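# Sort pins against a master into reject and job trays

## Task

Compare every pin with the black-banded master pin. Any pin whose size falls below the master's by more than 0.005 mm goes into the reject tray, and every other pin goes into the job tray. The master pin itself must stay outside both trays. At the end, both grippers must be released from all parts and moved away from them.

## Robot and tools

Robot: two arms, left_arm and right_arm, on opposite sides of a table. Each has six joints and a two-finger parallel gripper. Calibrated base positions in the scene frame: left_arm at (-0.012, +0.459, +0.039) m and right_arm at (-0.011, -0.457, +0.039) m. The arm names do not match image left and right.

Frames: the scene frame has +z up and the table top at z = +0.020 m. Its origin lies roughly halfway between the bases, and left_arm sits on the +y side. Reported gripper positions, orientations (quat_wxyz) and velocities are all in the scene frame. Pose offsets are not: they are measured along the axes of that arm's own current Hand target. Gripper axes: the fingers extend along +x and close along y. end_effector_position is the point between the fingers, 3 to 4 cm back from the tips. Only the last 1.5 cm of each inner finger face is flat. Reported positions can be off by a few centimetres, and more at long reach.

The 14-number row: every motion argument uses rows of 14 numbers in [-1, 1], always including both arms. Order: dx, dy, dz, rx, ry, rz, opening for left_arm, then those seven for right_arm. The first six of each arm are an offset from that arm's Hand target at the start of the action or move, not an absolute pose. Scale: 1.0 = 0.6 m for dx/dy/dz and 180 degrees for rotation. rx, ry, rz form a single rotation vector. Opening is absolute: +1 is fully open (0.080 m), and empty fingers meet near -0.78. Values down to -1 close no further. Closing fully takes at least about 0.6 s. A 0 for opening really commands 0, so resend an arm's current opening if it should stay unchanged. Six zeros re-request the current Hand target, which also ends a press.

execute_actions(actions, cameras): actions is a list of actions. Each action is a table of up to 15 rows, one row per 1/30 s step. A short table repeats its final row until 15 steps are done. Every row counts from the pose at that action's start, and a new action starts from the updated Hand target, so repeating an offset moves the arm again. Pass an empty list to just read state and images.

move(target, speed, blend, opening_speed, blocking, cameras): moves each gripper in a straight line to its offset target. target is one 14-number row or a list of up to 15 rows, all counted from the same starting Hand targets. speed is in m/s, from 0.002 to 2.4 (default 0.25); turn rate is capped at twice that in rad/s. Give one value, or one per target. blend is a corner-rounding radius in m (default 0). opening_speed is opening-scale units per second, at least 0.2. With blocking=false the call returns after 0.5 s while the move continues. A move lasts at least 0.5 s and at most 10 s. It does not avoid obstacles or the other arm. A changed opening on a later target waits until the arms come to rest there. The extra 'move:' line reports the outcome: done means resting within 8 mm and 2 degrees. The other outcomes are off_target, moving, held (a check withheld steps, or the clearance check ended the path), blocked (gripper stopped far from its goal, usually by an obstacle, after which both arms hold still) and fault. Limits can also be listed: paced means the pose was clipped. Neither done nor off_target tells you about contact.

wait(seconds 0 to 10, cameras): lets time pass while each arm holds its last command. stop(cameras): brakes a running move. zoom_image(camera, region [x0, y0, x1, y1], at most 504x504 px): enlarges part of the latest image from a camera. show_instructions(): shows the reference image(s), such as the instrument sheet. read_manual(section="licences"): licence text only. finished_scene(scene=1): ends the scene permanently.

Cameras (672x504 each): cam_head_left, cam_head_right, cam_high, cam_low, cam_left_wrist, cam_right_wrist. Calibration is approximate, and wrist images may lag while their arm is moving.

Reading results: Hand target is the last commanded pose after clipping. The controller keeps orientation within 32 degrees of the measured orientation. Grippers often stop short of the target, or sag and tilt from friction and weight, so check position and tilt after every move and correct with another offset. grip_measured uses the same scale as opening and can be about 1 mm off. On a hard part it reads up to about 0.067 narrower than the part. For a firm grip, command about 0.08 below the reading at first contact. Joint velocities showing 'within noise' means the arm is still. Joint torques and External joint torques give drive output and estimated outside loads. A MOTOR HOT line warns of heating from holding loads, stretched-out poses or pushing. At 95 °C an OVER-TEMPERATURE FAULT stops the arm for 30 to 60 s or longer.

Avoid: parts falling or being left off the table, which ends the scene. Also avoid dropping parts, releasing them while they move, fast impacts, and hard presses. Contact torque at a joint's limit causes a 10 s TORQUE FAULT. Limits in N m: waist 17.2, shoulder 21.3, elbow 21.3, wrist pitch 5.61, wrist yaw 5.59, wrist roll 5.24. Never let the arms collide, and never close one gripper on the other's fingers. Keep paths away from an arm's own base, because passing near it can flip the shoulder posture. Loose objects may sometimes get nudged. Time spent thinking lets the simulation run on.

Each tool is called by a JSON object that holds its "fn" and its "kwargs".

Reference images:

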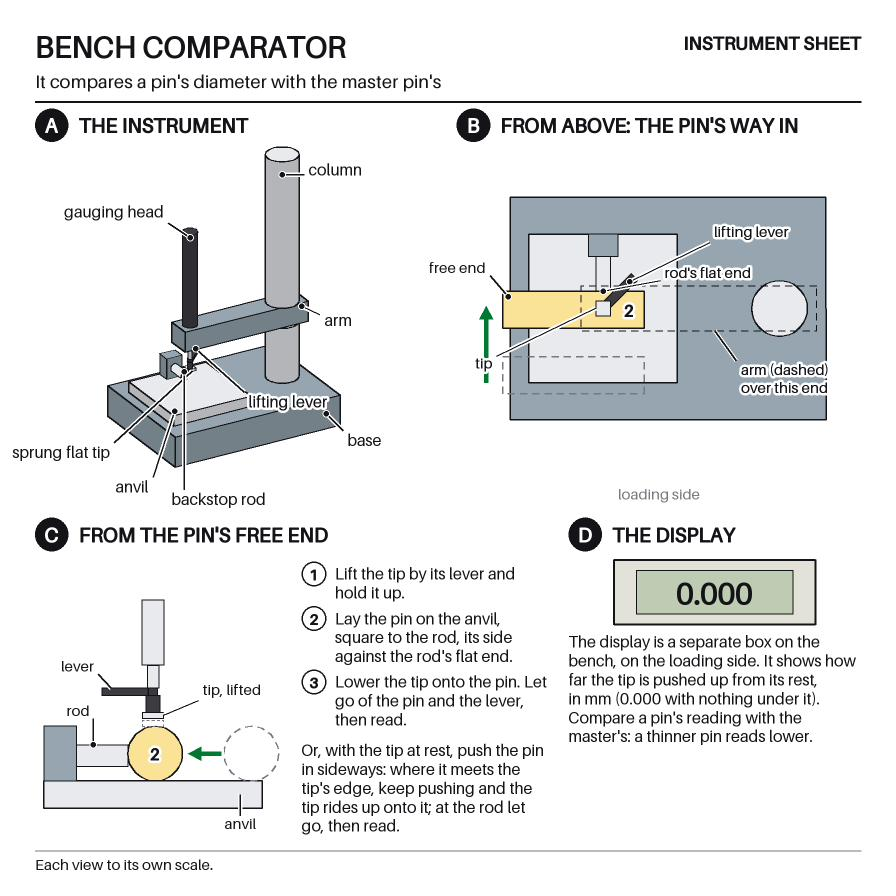

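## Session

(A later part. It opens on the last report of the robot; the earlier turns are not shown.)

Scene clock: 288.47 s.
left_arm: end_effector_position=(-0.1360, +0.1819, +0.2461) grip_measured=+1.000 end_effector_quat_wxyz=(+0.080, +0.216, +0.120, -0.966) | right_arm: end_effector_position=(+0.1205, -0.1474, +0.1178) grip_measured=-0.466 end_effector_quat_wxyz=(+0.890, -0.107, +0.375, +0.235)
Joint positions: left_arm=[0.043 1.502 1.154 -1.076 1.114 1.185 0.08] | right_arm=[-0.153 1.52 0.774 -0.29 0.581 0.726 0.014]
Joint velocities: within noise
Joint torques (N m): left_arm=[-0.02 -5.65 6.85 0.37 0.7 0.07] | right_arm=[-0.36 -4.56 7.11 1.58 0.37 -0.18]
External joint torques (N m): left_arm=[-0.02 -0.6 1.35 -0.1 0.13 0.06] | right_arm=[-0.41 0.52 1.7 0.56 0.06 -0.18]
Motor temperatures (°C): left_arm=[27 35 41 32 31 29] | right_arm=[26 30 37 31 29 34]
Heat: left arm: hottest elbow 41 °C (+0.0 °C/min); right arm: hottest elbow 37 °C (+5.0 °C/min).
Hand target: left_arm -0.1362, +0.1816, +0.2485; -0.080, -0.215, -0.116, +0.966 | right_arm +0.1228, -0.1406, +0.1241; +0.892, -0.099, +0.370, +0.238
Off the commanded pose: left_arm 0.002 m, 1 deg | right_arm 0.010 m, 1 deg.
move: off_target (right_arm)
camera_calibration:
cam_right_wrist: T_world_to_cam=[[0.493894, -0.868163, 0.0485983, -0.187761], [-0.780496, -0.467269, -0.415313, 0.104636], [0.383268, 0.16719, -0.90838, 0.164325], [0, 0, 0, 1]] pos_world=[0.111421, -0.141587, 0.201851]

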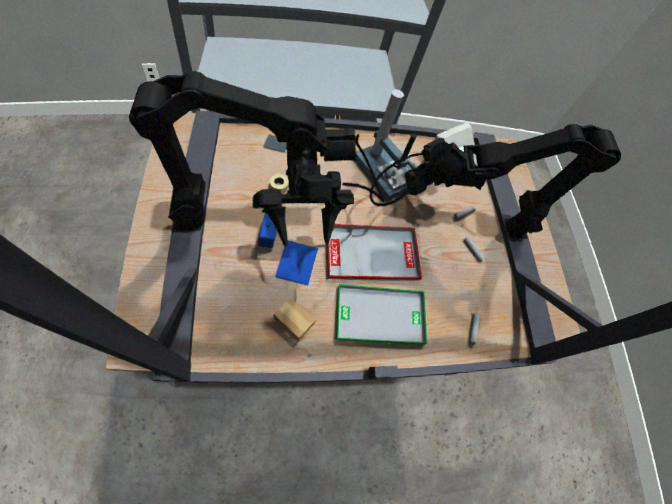

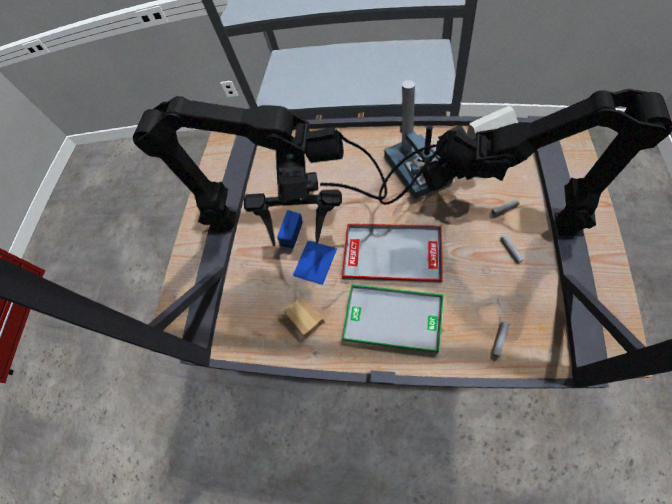

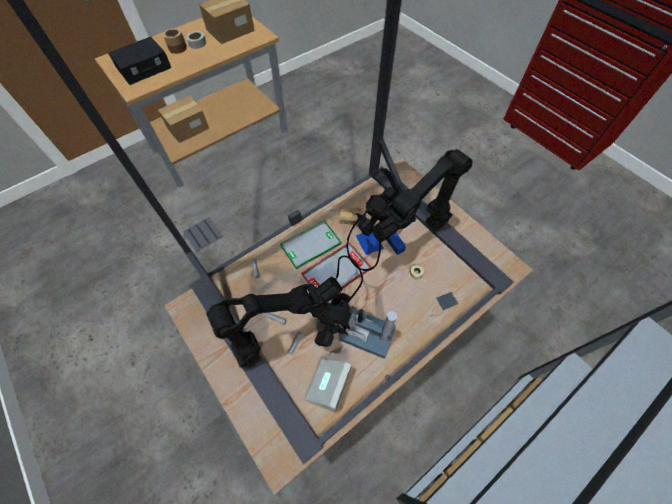

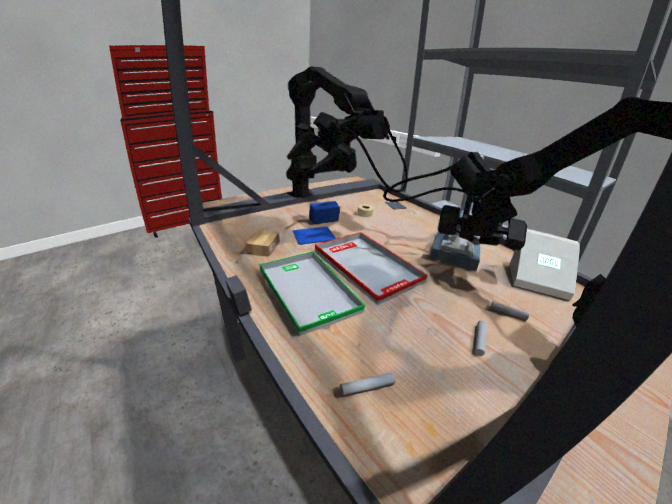

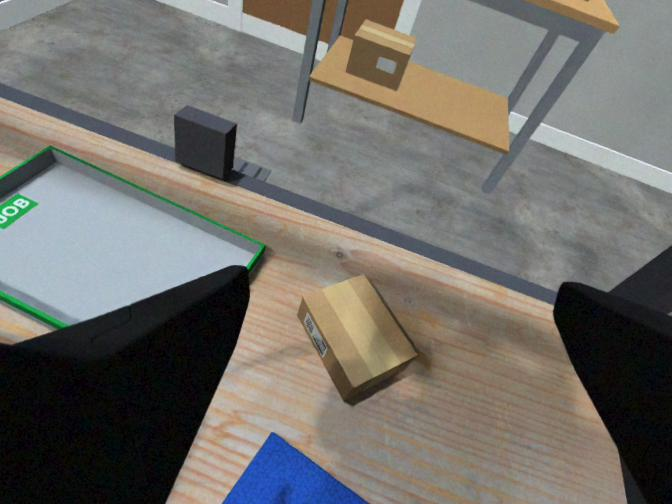

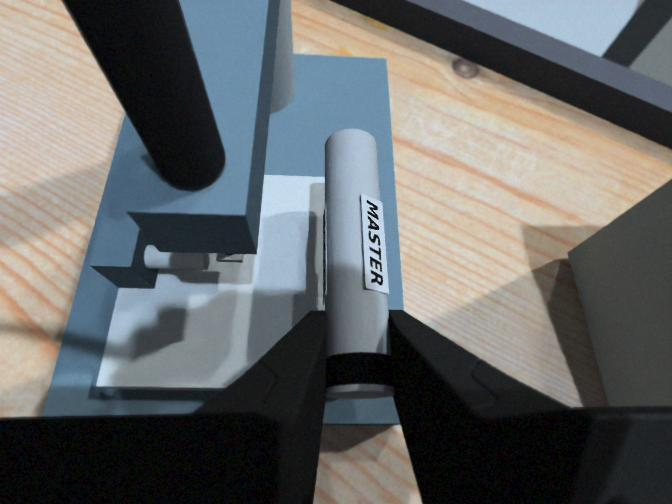

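{"fn": "move", "kwargs": {"target": [[0,0,0,0,0,0,1,-0.0118,0.0167,-0.0118,0,-0.0035,0,-0.55],[0,0,0,0,0,0,1,0.0165,0.0167,-0.0402,0,-0.0035,0,-0.55]], "speed": 0.06, "cameras": ["cam_right_wrist","cam_low","cam_head_right"]}}

{"fn": "zoom_image", "kwargs": {"camera": "cam_right_wrist", "region": [80, 130, 420, 420]}}

{"fn": "zoom_image", "kwargs": {"camera": "cam_low", "region": [420, 170, 520, 280]}}

Scene clock: 377.60 s.
left_arm: end_effector_position=(-0.1360, +0.1819, +0.2461) grip_measured=+1.000 end_effector_quat_wxyz=(+0.080, +0.216, +0.120, -0.966) | right_arm: end_effector_position=(+0.1092, -0.1368, +0.1010) grip_measured=-0.466 end_effector_quat_wxyz=(+0.893, -0.099, +0.367, +0.241)
Joint positions: left_arm=[0.043 1.502 1.154 -1.076 1.114 1.185 0.08] | right_arm=[-0.104 1.588 0.752 -0.199 0.612 0.768 0.014]
Joint velocities: within noise
Joint torques (N m): left_arm=[-0.01 -5.55 6.82 0.37 0.7 0.06] | right_arm=[0.4 -4.91 3.89 1.61 0.62 0.23]
External joint torques (N m): left_arm=[-0.01 -0.55 1.3 -0.11 0.13 0.05] | right_arm=[0.4 0.42 -1.33 0.59 0.3 0.23]
Motor temperatures (°C): left_arm=[27 36 42 32 31 29] | right_arm=[26 34 43 37 28 33]
Heat: left arm: hottest elbow 42 °C (+1.0 °C/min); right arm: hottest elbow 43 °C (+2.0 °C/min).
Hand target: left_arm -0.1362, +0.1816, +0.2485; -0.080, -0.215, -0.116, +0.966 | right_arm +0.1092, -0.1370, +0.1000; +0.894, -0.098, +0.365, +0.239
Off the commanded pose: left_arm 0.002 m, 1 deg | right_arm 0.001 m, 0 deg.
move: done
camera_calibration:
cam_right_wrist: T_world_to_cam=[[0.497452, -0.866803, 0.0345676, -0.171004], [-0.773292, -0.461141, -0.435165, 0.095859], [0.393143, 0.189743, -0.899687, 0.152832], [0, 0, 0, 1]] pos_world=[0.0991085, -0.133021, 0.185127]
Images, in order (width x height): cam_head_right 672x504, cam_low 672x504, cam_right_wrist 672x504.

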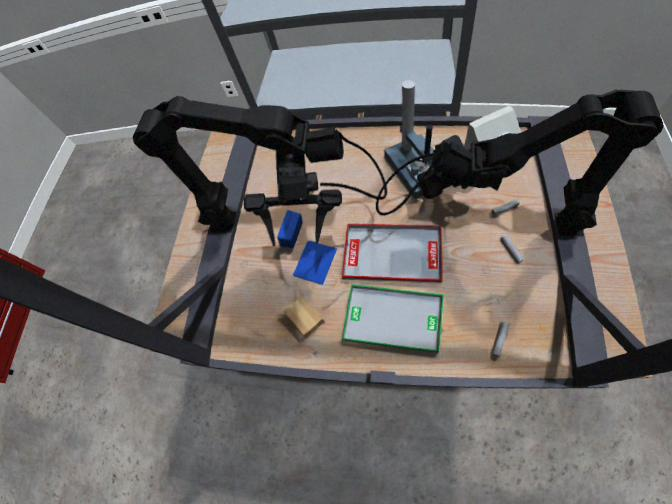

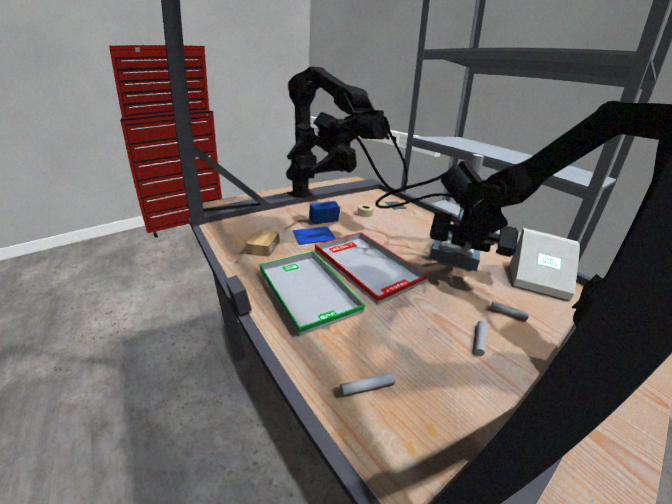

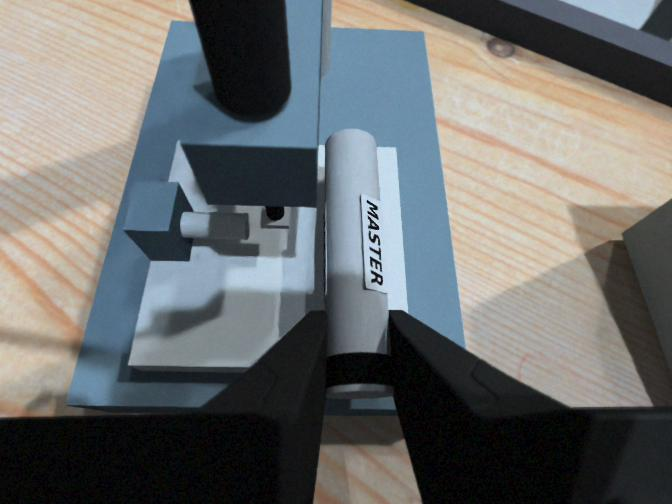

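Scaled by 1.482 from the camera's 672x504 image, which has a finer 960x720 frame.

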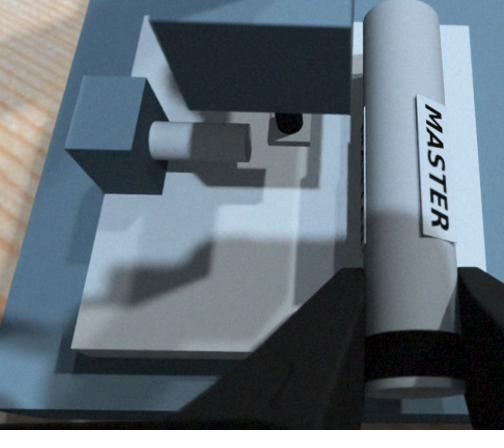

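Scaled by 4.582 from the camera's 672x504 image, which has a finer 960x720 frame.

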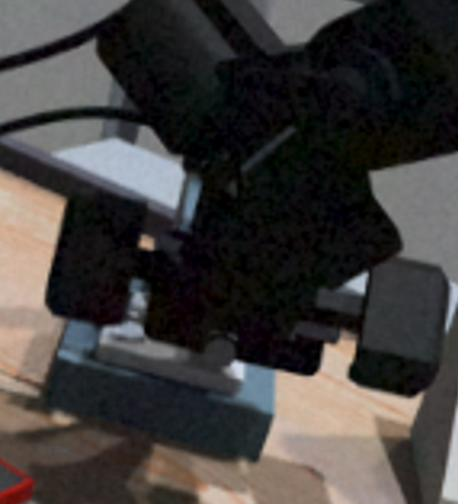

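{"fn": "move", "kwargs": {"target": [0,0,0,0,0,0,1,0.0094,0.0,-0.0094,0,0,0,-0.55], "speed": 0.04, "cameras": ["cam_right_wrist","cam_low"]}}

{"fn": "zoom_image", "kwargs": {"camera": "cam_low", "region": [420, 170, 520, 280]}}

Scene clock: 386.97 s.
left_arm: end_effector_position=(-0.1360, +0.1819, +0.2461) grip_measured=+1.000 end_effector_quat_wxyz=(+0.080, +0.216, +0.120, -0.966) | right_arm: end_effector_position=(+0.1093, -0.1361, +0.0941) grip_measured=-0.466 end_effector_quat_wxyz=(+0.893, -0.098, +0.366, +0.241)
Joint positions: left_arm=[0.043 1.502 1.154 -1.076 1.114 1.185 0.08] | right_arm=[-0.103 1.607 0.737 -0.16 0.613 0.768 0.014]
Joint velocities: within noise
Joint torques (N m): left_arm=[-0.03 -5.56 6.84 0.37 0.7 0.06] | right_arm=[0.37 -4.78 3.77 1.56 0.56 0.2]
External joint torques (N m): left_arm=[-0.06 -0.51 1.32 -0.11 0.14 0.05] | right_arm=[0.38 0.53 -1.29 0.55 0.24 0.2]
Motor temperatures (°C): left_arm=[27 36 42 32 31 29] | right_arm=[26 34 41 37 28 33]
Heat: left arm: hottest elbow 42 °C (+1.0 °C/min); right arm: hottest elbow 41 °C (-1.0 °C/min).
Hand target: left_arm -0.1362, +0.1816, +0.2485; -0.080, -0.215, -0.116, +0.966 | right_arm +0.1092, -0.1368, +0.0921; +0.894, -0.097, +0.365, +0.239
Off the commanded pose: left_arm 0.002 m, 1 deg | right_arm 0.002 m, 0 deg.
move: done
camera_calibration:
cam_right_wrist: T_world_to_cam=[[0.497204, -0.867041, 0.0320792, -0.169985], [-0.772784, -0.459355, -0.437947, 0.0937177], [0.394453, 0.192958, -0.898428, 0.146619], [0, 0, 0, 1]] pos_world=[0.0991064, -0.132626, 0.178223]
Images, in order (width x height): cam_low 672x504, cam_right_wrist 672x504.

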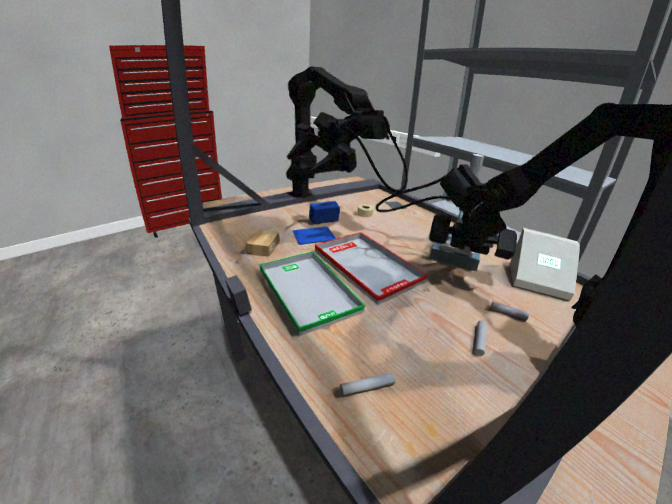

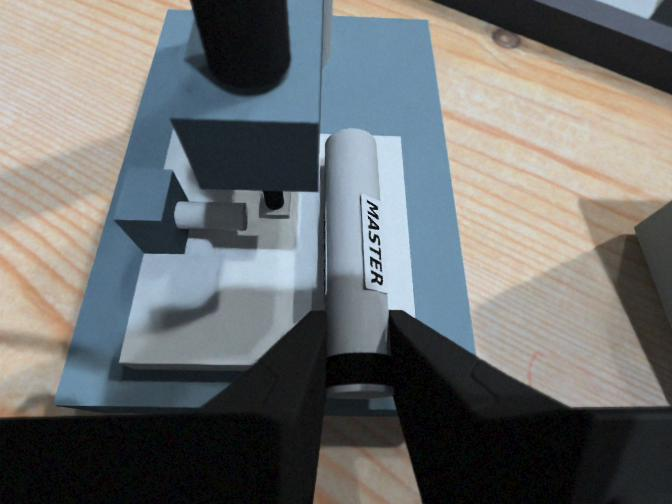

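Scaled by 4.582 from the camera's 672x504 image, which has a finer 960x720 frame.

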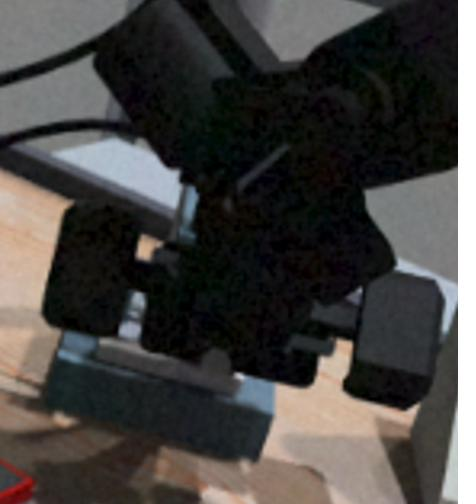

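{"fn": "move", "kwargs": {"target": [0,0,0,0,0,0,1,0.0035,0.0,-0.0035,0,0,0,-0.55], "speed": 0.04, "cameras": ["cam_right_wrist"]}}

{"fn": "move", "kwargs": {"target": [0,0,0,0,0,0,1,0.0024,0.0,-0.0024,0,0,0,-0.55], "speed": 0.04, "cameras": ["cam_right_wrist"]}}

Scene clock: 395.80 s.
left_arm: end_effector_position=(-0.1360, +0.1819, +0.2461) grip_measured=+1.000 end_effector_quat_wxyz=(+0.080, +0.216, +0.120, -0.966) | right_arm: end_effector_position=(+0.1097, -0.1353, +0.0933) grip_measured=-0.466 end_effector_quat_wxyz=(+0.894, -0.095, +0.364, +0.242)
Joint positions: left_arm=[0.043 1.502 1.154 -1.076 1.114 1.185 0.08] | right_arm=[-0.103 1.611 0.733 -0.145 0.616 0.768 0.014]
Joint velocities: within noise
Joint torques (N m): left_arm=[-0.07 -5.58 6.82 0.38 0.7 0.07] | right_arm=[0.18 -4.29 3.43 1.55 0.46 0.21]
External joint torques (N m): left_arm=[-0.08 -0.6 1.33 -0.1 0.14 0.05] | right_arm=[0.21 1.13 -1.74 0.5 0.14 0.21]
Motor temperatures (°C): left_arm=[27 36 42 32 31 29] | right_arm=[26 34 39 37 28 33]
Heat: left arm: hottest elbow 42 °C (+1.0 °C/min); right arm: hottest elbow 39 °C (-3.0 °C/min).
Hand target: left_arm -0.1362, +0.1816, +0.2485; -0.080, -0.215, -0.116, +0.966 | right_arm +0.1092, -0.1368, +0.0892; +0.894, -0.097, +0.365, +0.239
Off the commanded pose: left_arm 0.002 m, 1 deg | right_arm 0.004 m, 0 deg.
move: done
camera_calibration:
cam_right_wrist: T_world_to_cam=[[0.49595, -0.867907, 0.0277797, -0.168944], [-0.772104, -0.455392, -0.443252, 0.0950931], [0.397352, 0.198382, -0.895966, 0.145734], [0, 0, 0, 1]] pos_world=[0.0993016, -0.132234, 0.177416]
Images, in order (width x height): cam_right_wrist 672x504.

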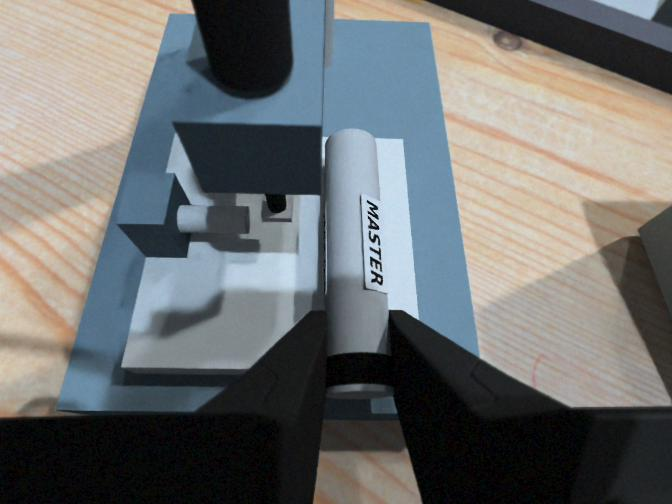

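Scene clock: 396.50 s.
left_arm: end_effector_position=(-0.1360, +0.1819, +0.2461) grip_measured=+1.000 end_effector_quat_wxyz=(+0.080, +0.216, +0.120, -0.966) | right_arm: end_effector_position=(+0.1100, -0.1347, +0.0930) grip_measured=-0.466 end_effector_quat_wxyz=(+0.895, -0.093, +0.362, +0.242)
Joint positions: left_arm=[0.043 1.502 1.154 -1.076 1.114 1.185 0.08] | right_arm=[-0.103 1.614 0.73 -0.135 0.618 0.768 0.014]
Joint velocities: within noise
Joint torques (N m): left_arm=[-0.06 -5.55 6.8 0.36 0.71 0.06] | right_arm=[0.23 -3.96 3.32 1.53 0.37 0.21]
External joint torques (N m): left_arm=[-0.06 -0.54 1.3 -0.11 0.14 0.05] | right_arm=[0.27 1.46 -1.81 0.49 0.04 0.2]
Motor temperatures (°C): left_arm=[27 36 42 32 31 29] | right_arm=[26 34 39 37 28 33]
Heat: left arm: hottest elbow 42 °C (+1.0 °C/min); right arm: hottest elbow 39 °C (-3.0 °C/min).
Hand target: left_arm -0.1362, +0.1816, +0.2485; -0.080, -0.215, -0.116, +0.966 | right_arm +0.1092, -0.1368, +0.0872; +0.894, -0.097, +0.365, +0.239
Off the commanded pose: left_arm 0.002 m, 1 deg | right_arm 0.006 m, 1 deg.
move: done
camera_calibration:
cam_right_wrist: T_world_to_cam=[[0.495201, -0.868421, 0.0249175, -0.168251], [-0.771359, -0.452688, -0.447302, 0.0960438], [0.399726, 0.202284, -0.894036, 0.145361], [0, 0, 0, 1]] pos_world=[0.0992978, -0.132039, 0.177111]
Images, in order (width x height): cam_right_wrist 672x504.

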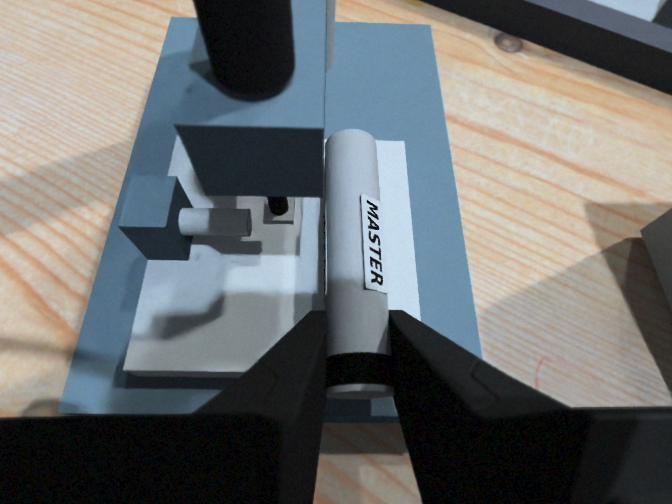

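{"fn": "move", "kwargs": {"target": [[0,0,0,0,0,0,1,-0.003,0.0,0.003,0,0,0,-0.55],[0,0,0,0,0,0,1,-0.003,0.033,0.003,0,0,0,-0.55]], "speed": 0.03, "cameras": ["cam_right_wrist","cam_low"]}}

{"fn": "zoom_image", "kwargs": {"camera": "cam_right_wrist", "region": [80, 130, 420, 420]}}

{"fn": "zoom_image", "kwargs": {"camera": "cam_low", "region": [420, 180, 580, 300]}}

Scene clock: 424.07 s.
left_arm: end_effector_position=(-0.1360, +0.1819, +0.2461) grip_measured=+1.000 end_effector_quat_wxyz=(+0.080, +0.216, +0.120, -0.966) | right_arm: end_effector_position=(+0.1030, -0.1239, +0.0923) grip_measured=-0.466 end_effector_quat_wxyz=(+0.897, -0.097, +0.360, +0.235)
Joint positions: left_arm=[0.043 1.502 1.154 -1.076 1.114 1.185 0.08] | right_arm=[-0.069 1.664 0.787 -0.177 0.649 0.81 0.014]
Joint velocities: within noise
Joint torques (N m): left_arm=[0.01 -5.65 6.82 0.37 0.7 0.07] | right_arm=[0.84 -3.97 5.62 1.02 -0.03 0.25]
External joint torques (N m): left_arm=[0.03 -0.65 1.31 -0.11 0.13 0.06] | right_arm=[0.82 1.73 0.57 0.03 -0.37 0.25]
Motor temperatures (°C): left_arm=[27 36 42 32 31 29] | right_arm=[26 34 36 36 28 33]
Heat: left arm: hottest elbow 42 °C (+0.0 °C/min); right arm: hottest elbow 36 °C (-7.1 °C/min).
Hand target: left_arm -0.1362, +0.1816, +0.2485; -0.080, -0.215, -0.116, +0.966 | right_arm +0.0993, -0.1197, +0.0895; +0.894, -0.098, +0.365, +0.239
Off the commanded pose: left_arm 0.002 m, 1 deg | right_arm 0.006 m, 1 deg.
move: done
camera_calibration:
cam_right_wrist: T_world_to_cam=[[0.485532, -0.873375, 0.0383919, -0.15636], [-0.772477, -0.449174, -0.448912, 0.0958804], [0.409313, 0.188304, -0.892751, 0.142445], [0, 0, 0, 1]] pos_world=[0.0916789, -0.120317, 0.176213]
Images, in order (width x height): cam_low 672x504, cam_right_wrist 672x504.

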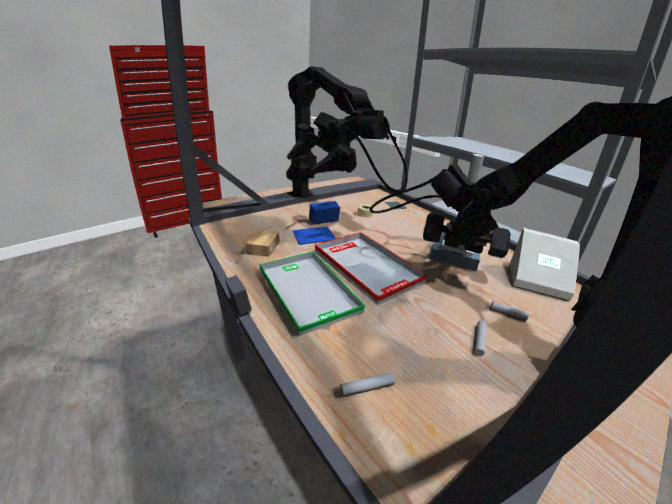

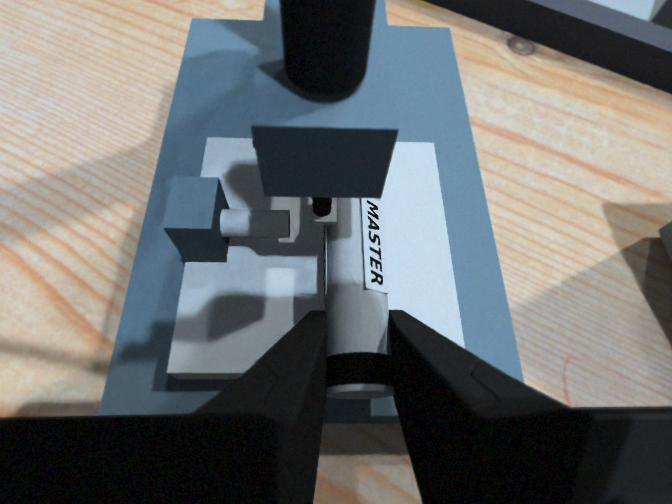

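Scaled by 1.482 from the camera's 672x504 image, which has a finer 960x720 frame.

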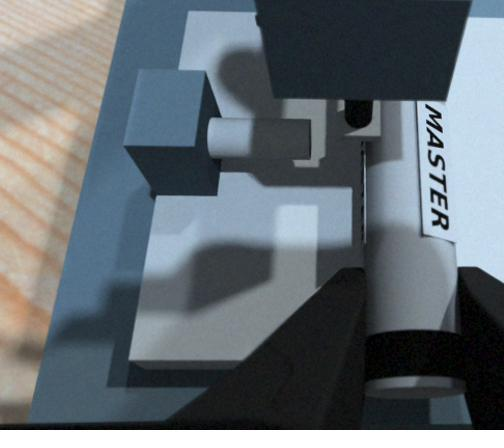

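Scaled by 3.150 from the camera's 672x504 image, which has a finer 960x720 frame.

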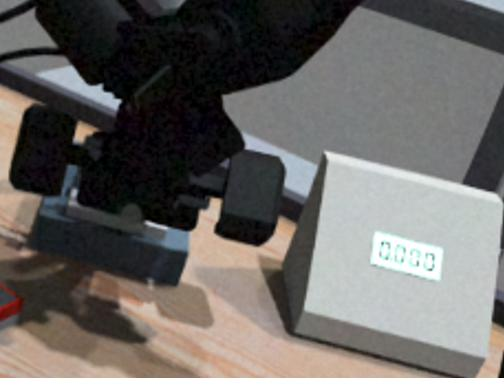

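{"fn": "move", "kwargs": {"target": [0,0,0,0,0,0,1,0,0.01,0.0,0,0,0,-0.55], "speed": 0.03, "cameras": ["cam_right_wrist","cam_low"]}}

{"fn": "zoom_image", "kwargs": {"camera": "cam_right_wrist", "region": [80, 130, 420, 420]}}

{"fn": "zoom_image", "kwargs": {"camera": "cam_low", "region": [520, 230, 580, 290]}}

Scene clock: 433.23 s.
left_arm: end_effector_position=(-0.1360, +0.1819, +0.2461) grip_measured=+1.000 end_effector_quat_wxyz=(+0.080, +0.216, +0.120, -0.966) | right_arm: end_effector_position=(+0.1012, -0.1197, +0.0925) grip_measured=-0.466 end_effector_quat_wxyz=(+0.898, -0.097, +0.360, +0.233)
Joint positions: left_arm=[0.043 1.502 1.154 -1.076 1.114 1.185 0.08] | right_arm=[-0.059 1.681 0.808 -0.19 0.658 0.823 0.014]
Joint velocities: within noise
Joint torques (N m): left_arm=[-0.02 -5.57 6.85 0.37 0.7 0.07] | right_arm=[1.06 -3.78 5.62 1.13 -0.16 0.27]
External joint torques (N m): left_arm=[-0.02 -0.53 1.34 -0.1 0.14 0.06] | right_arm=[1.06 2 0.68 0.19 -0.51 0.26]
Motor temperatures (°C): left_arm=[27 37 42 32 31 29] | right_arm=[26 34 36 35 28 33]
Heat: left arm: hottest elbow 42 °C (+0.0 °C/min); right arm: hottest elbow 36 °C (-7.1 °C/min).
Hand target: left_arm -0.1362, +0.1816, +0.2485; -0.080, -0.215, -0.116, +0.966 | right_arm +0.0963, -0.1144, +0.0897; +0.894, -0.097, +0.365, +0.239
Off the commanded pose: left_arm 0.002 m, 1 deg | right_arm 0.008 m, 1 deg.
move: done
camera_calibration:
cam_right_wrist: T_world_to_cam=[[0.481841, -0.875305, 0.0408701, -0.151881], [-0.77319, -0.44665, -0.450201, 0.0970276], [0.412318, 0.185325, -0.891992, 0.141955], [0, 0, 0, 1]] pos_world=[0.0896727, -0.115913, 0.176512]
Images, in order (width x height): cam_low 672x504, cam_right_wrist 672x504.

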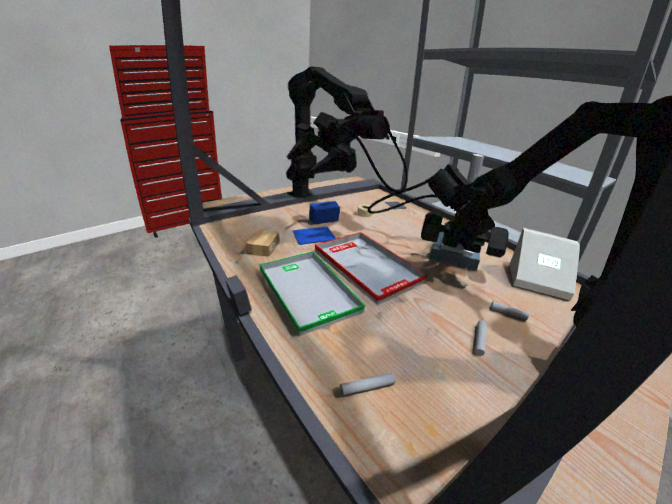

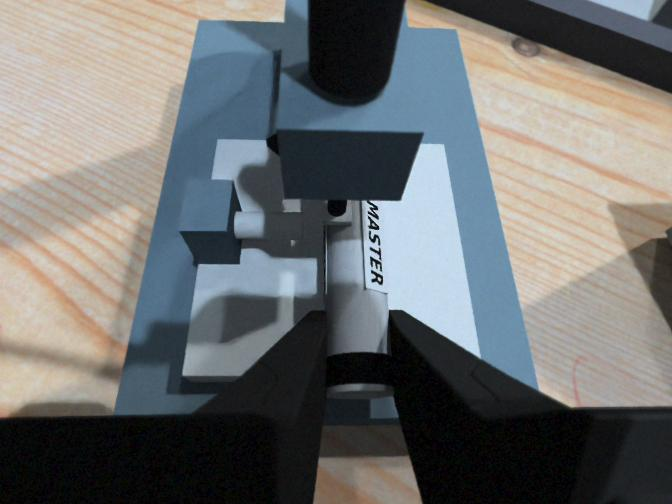

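Scaled by 1.482 from the camera's 672x504 image, which has a finer 960x720 frame.

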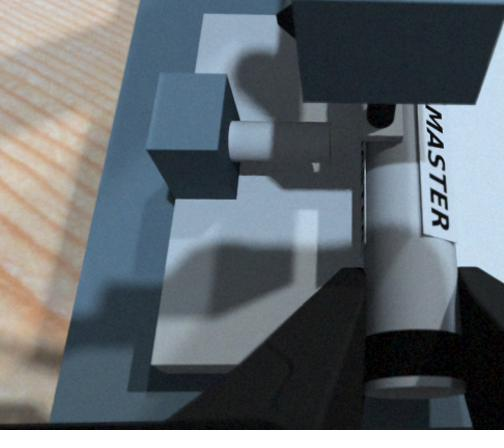

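Scaled by 8.400 from the camera's 672x504 image, which has a finer 960x720 frame.

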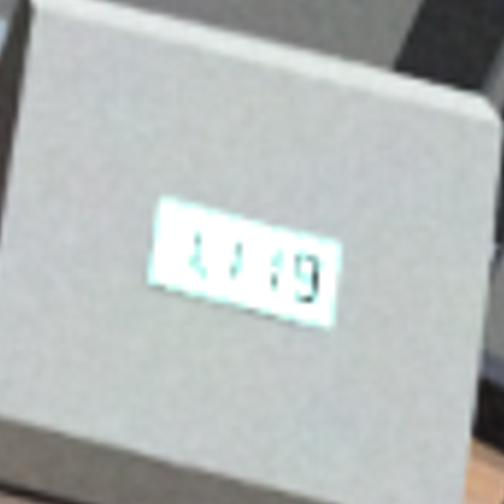

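{"fn": "move", "kwargs": {"target": [0,0,0,0,0,0,1,0,0.0067,0.0,0,0,0,-0.55], "speed": 0.03, "cameras": ["cam_right_wrist","cam_low"]}}

{"fn": "zoom_image", "kwargs": {"camera": "cam_right_wrist", "region": [80, 130, 420, 420]}}

{"fn": "zoom_image", "kwargs": {"camera": "cam_low", "region": [520, 230, 580, 290]}}

Scene clock: 441.40 s.
left_arm: end_effector_position=(-0.1360, +0.1819, +0.2461) grip_measured=+1.000 end_effector_quat_wxyz=(+0.080, +0.216, +0.120, -0.966) | right_arm: end_effector_position=(+0.0993, -0.1161, +0.0926) grip_measured=-0.466 end_effector_quat_wxyz=(+0.898, -0.097, +0.360, +0.233)
Joint positions: left_arm=[0.043 1.502 1.154 -1.076 1.114 1.185 0.08] | right_arm=[-0.052 1.694 0.824 -0.198 0.661 0.831 0.014]
Joint velocities: within noise
Joint torques (N m): left_arm=[-0.02 -5.57 6.82 0.36 0.69 0.07] | right_arm=[1.15 -3.91 5.65 1.09 -0.16 0.22]
External joint torques (N m): left_arm=[-0.02 -0.56 1.31 -0.13 0.13 0.06] | right_arm=[1.15 2.02 0.58 0.12 -0.51 0.22]
Motor temperatures (°C): left_arm=[27 37 42 32 31 29] | right_arm=[27 34 37 35 28 33]
Heat: left arm: hottest elbow 42 °C (+0.0 °C/min); right arm: hottest elbow 37 °C (-5.1 °C/min).
Hand target: left_arm -0.1362, +0.1816, +0.2485; -0.080, -0.215, -0.116, +0.966 | right_arm +0.0943, -0.1110, +0.0897; +0.894, -0.097, +0.365, +0.239
Off the commanded pose: left_arm 0.002 m, 1 deg | right_arm 0.008 m, 1 deg.
move: done
camera_calibration:
cam_right_wrist: T_world_to_cam=[[0.482072, -0.8752, 0.0403855, -0.147738], [-0.773259, -0.446689, -0.450044, 0.0971407], [0.411918, 0.185725, -0.892093, 0.142169], [0, 0, 0, 1]] pos_world=[0.0877734, -0.112313, 0.176512]
Images, in order (width x height): cam_low 672x504, cam_right_wrist 672x504.

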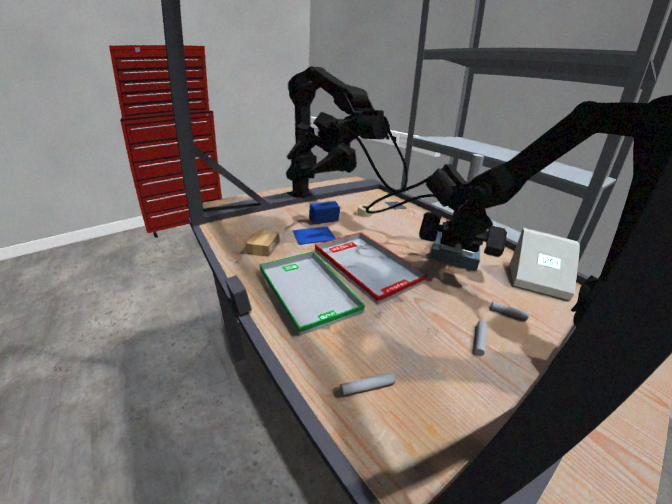

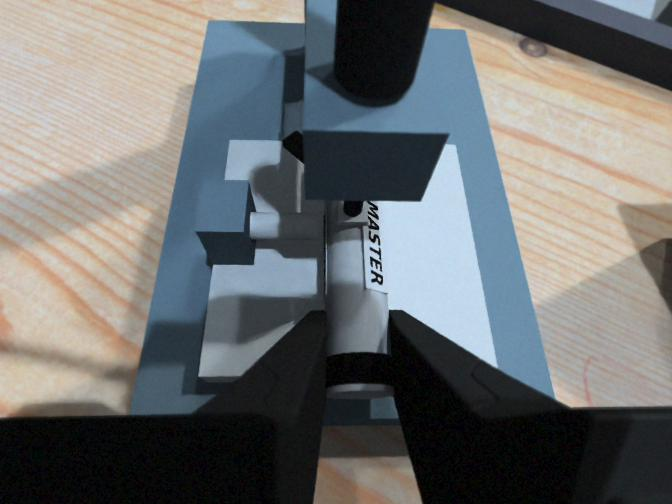

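Scaled by 1.482 from the camera's 672x504 image, which has a finer 960x720 frame.

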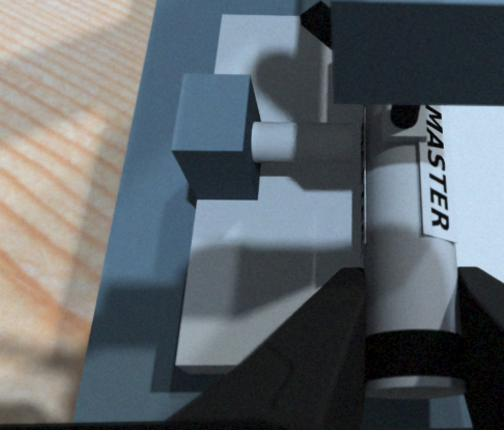

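Scaled by 8.400 from the camera's 672x504 image, which has a finer 960x720 frame.

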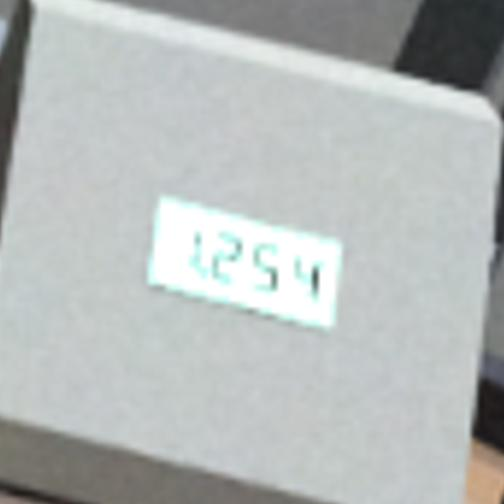

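{"fn": "move", "kwargs": {"target": [[0,0,0,0,0,0,1,0,0.003,0.0,0,0,0,-0.55],[0,0,0,0,0,0,1,-0.0018,-0.004,0.0018,0,0,0,-0.55],[0,0,0,0,0,0,1,-0.0018,-0.004,0.0018,0,0,0,-0.2]], "speed": 0.03, "opening_speed": 0.3, "cameras": ["cam_right_wrist","cam_low"]}}

{"fn": "zoom_image", "kwargs": {"camera": "cam_right_wrist", "region": [80, 130, 420, 420]}}

{"fn": "zoom_image", "kwargs": {"camera": "cam_low", "region": [530, 240, 570, 280]}}

Scene clock: 456.10 s.
left_arm: end_effector_position=(-0.1360, +0.1819, +0.2461) grip_measured=+1.000 end_effector_quat_wxyz=(+0.080, +0.216, +0.120, -0.966) | right_arm: end_effector_position=(+0.0983, -0.1147, +0.0924) grip_measured=-0.204 end_effector_quat_wxyz=(+0.898, -0.097, +0.361, +0.234)
Joint positions: left_arm=[0.043 1.502 1.154 -1.076 1.114 1.185 0.08] | right_arm=[-0.05 1.698 0.829 -0.2 0.659 0.834 0.026]
Joint velocities: within noise
Joint torques (N m): left_arm=[-0.02 -5.6 6.83 0.37 0.7 0.06] | right_arm=[0.45 -5.66 4.46 1.15 -0.15 -0.03]
External joint torques (N m): left_arm=[-0.03 -0.66 1.37 -0.11 0.14 0.05] | right_arm=[0.45 0.29 -0.58 0.19 -0.49 -0.04]
Motor temperatures (°C): left_arm=[27 37 42 32 31 28] | right_arm=[27 34 38 35 28 33]
Heat: left arm: hottest elbow 42 °C (+0.0 °C/min); right arm: hottest elbow 38 °C (-1.0 °C/min).
Hand target: left_arm -0.1362, +0.1816, +0.2485; -0.080, -0.215, -0.116, +0.966 | right_arm +0.0954, -0.1130, +0.0912; +0.894, -0.097, +0.365, +0.239
Off the commanded pose: left_arm 0.002 m, 1 deg | right_arm 0.003 m, 1 deg.
move: done
camera_calibration:
cam_right_wrist: T_world_to_cam=[[0.483572, -0.874449, 0.0386793, -0.145918], [-0.773914, -0.447785, -0.447823, 0.0966829], [0.408919, 0.18662, -0.893285, 0.14259], [0, 0, 0, 1]] pos_world=[0.0870785, -0.110915, 0.176314]
Images, in order (width x height): cam_low 672x504, cam_right_wrist 672x504.

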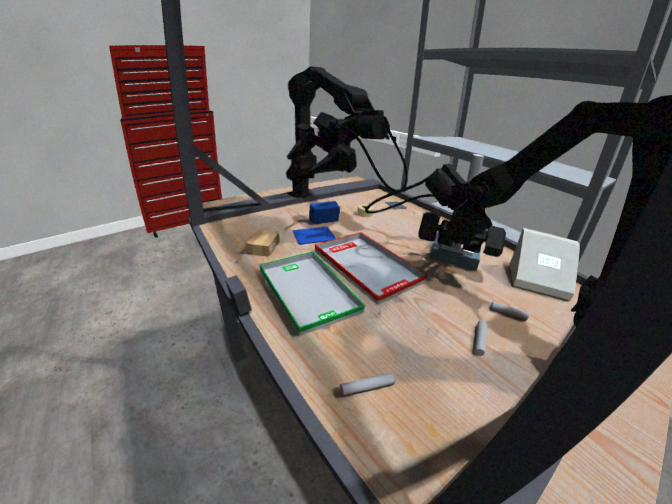

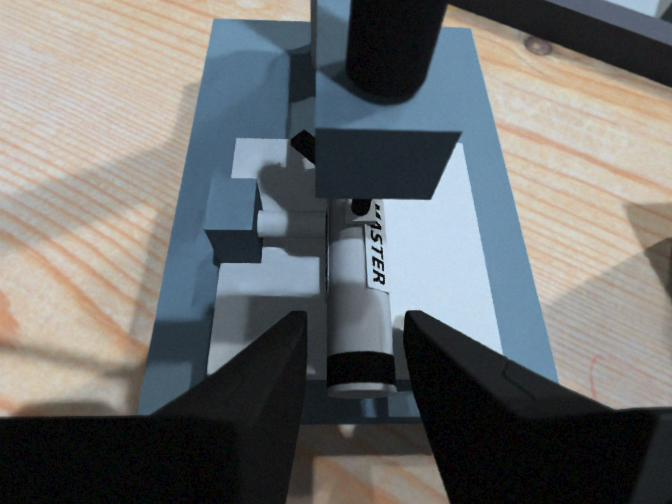

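Scaled by 1.482 from the camera's 672x504 image, which has a finer 960x720 frame.

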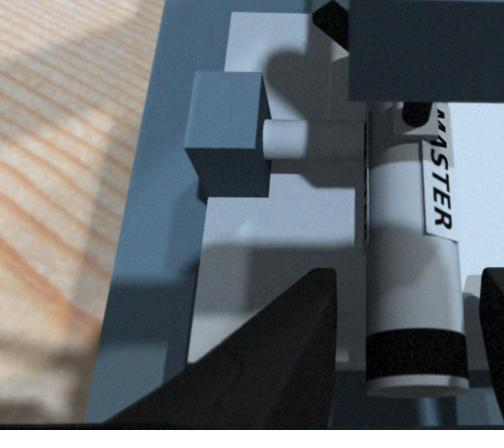

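Scaled by 12.600 from the camera's 672x504 image, which has a finer 960x720 frame.

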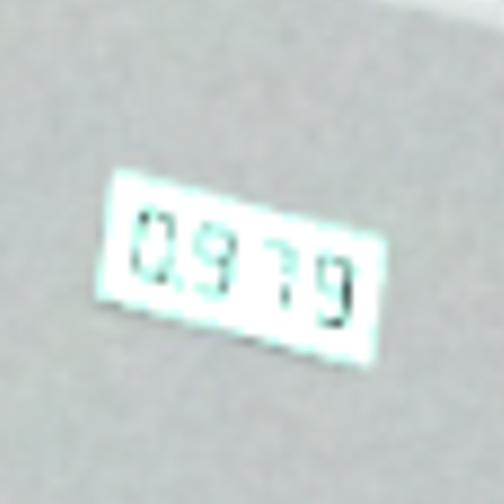

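{"fn": "move", "kwargs": {"target": [[0,0,0,0,0,0,1,-0.083,0,0,0,0,0,-0.05],[0,0,0,0,0,0,1,-0.167,-0.15,-0.0315,0,0,0,-0.05]], "speed": [0.08,0.2], "opening_speed": 0.4}}

{"fn": "zoom_image", "kwargs": {"camera": "cam_low", "region": [420, 180, 580, 300]}}

Scene clock: 473.33 s.
left_arm: end_effector_position=(-0.1360, +0.1819, +0.2461) grip_measured=+1.000 end_effector_quat_wxyz=(+0.080, +0.216, +0.120, -0.966) | right_arm: end_effector_position=(+0.0669, -0.2314, +0.1475) grip_measured=-0.053 end_effector_quat_wxyz=(+0.893, -0.101, +0.367, +0.239)
Joint positions: left_arm=[0.043 1.502 1.154 -1.076 1.114 1.185 0.08] | right_arm=[0.087 1.11 0.616 -0.677 0.702 0.983 0.033]
Joint velocities: within noise
Joint torques (N m): left_arm=[-0.03 -5.54 6.8 0.35 0.71 0.06] | right_arm=[0.29 -3.6 3.9 0.9 0.59 0.21]
External joint torques (N m): left_arm=[-0.03 -0.52 1.29 -0.13 0.14 0.05] | right_arm=[0.29 -1.1 -1.75 0.08 0.2 0.21]
Motor temperatures (°C): left_arm=[27 37 42 32 31 28] | right_arm=[27 36 37 34 28 33]
Heat: left arm: hottest elbow 42 °C (+0.0 °C/min); right arm: hottest elbow 37 °C (+0.0 °C/min).
Hand target: left_arm -0.1362, +0.1816, +0.2485; -0.080, -0.215, -0.116, +0.966 | right_arm +0.0669, -0.2334, +0.1477; +0.894, -0.098, +0.365, +0.239
Off the commanded pose: left_arm 0.002 m, 1 deg | right_arm 0.002 m, 0 deg.
move: done
camera_calibration:
cam_right_wrist: T_world_to_cam=[[0.495834, -0.86752, 0.0394532, -0.234314], [-0.772964, -0.461586, -0.435276, 0.0396522], [0.395822, 0.185329, -0.899432, 0.227948], [0, 0, 0, 1]] pos_world=[0.0566037, -0.227214, 0.231528]

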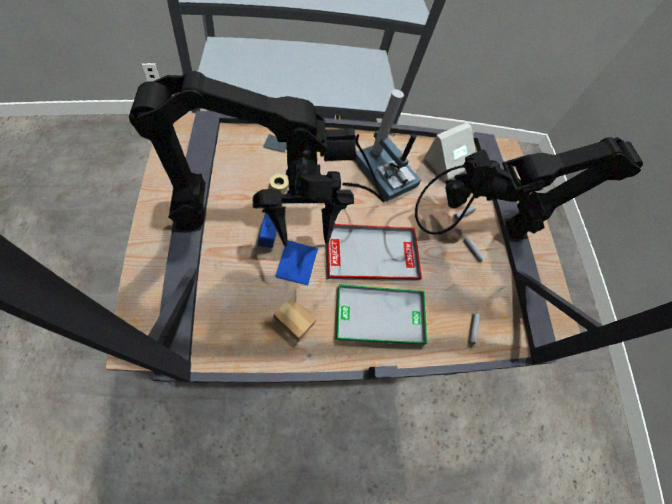

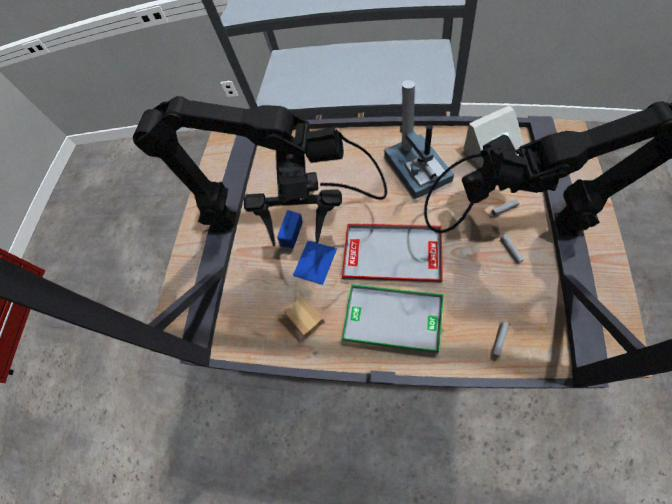

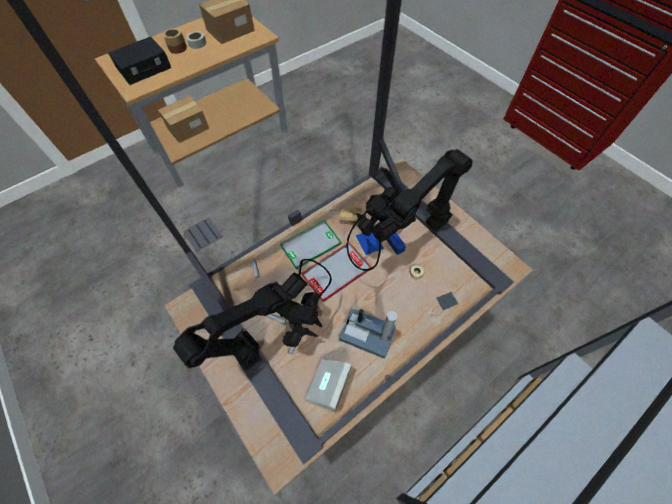

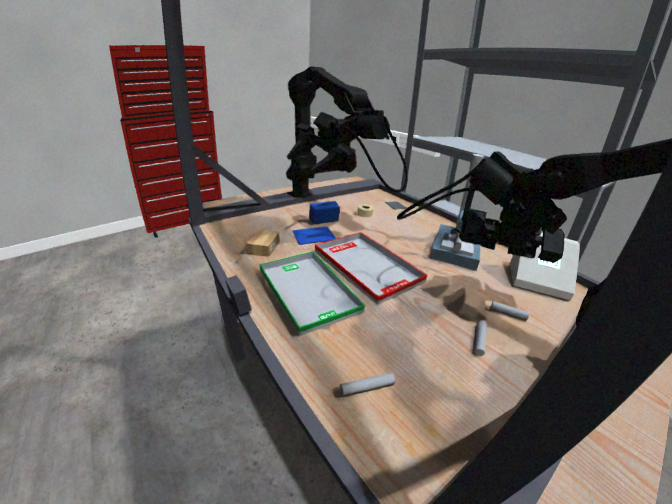

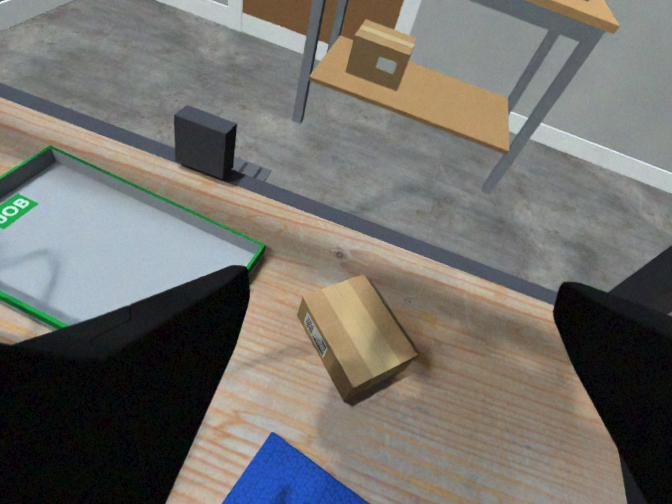

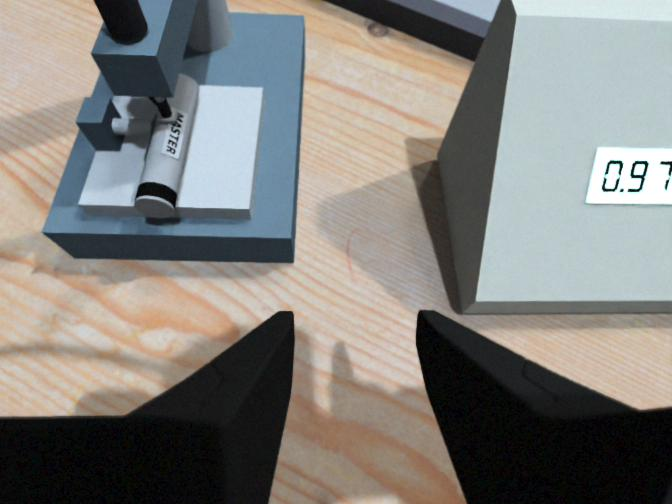

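Scaled by 3.150 from the camera's 672x504 image, which has a finer 960x720 frame.

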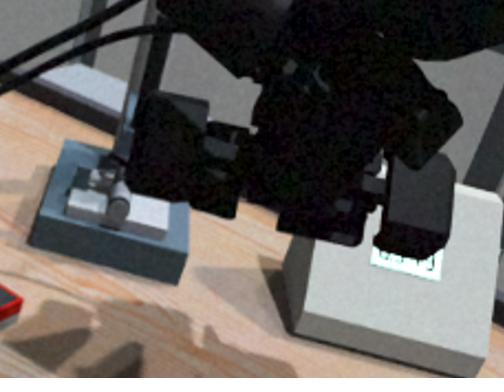

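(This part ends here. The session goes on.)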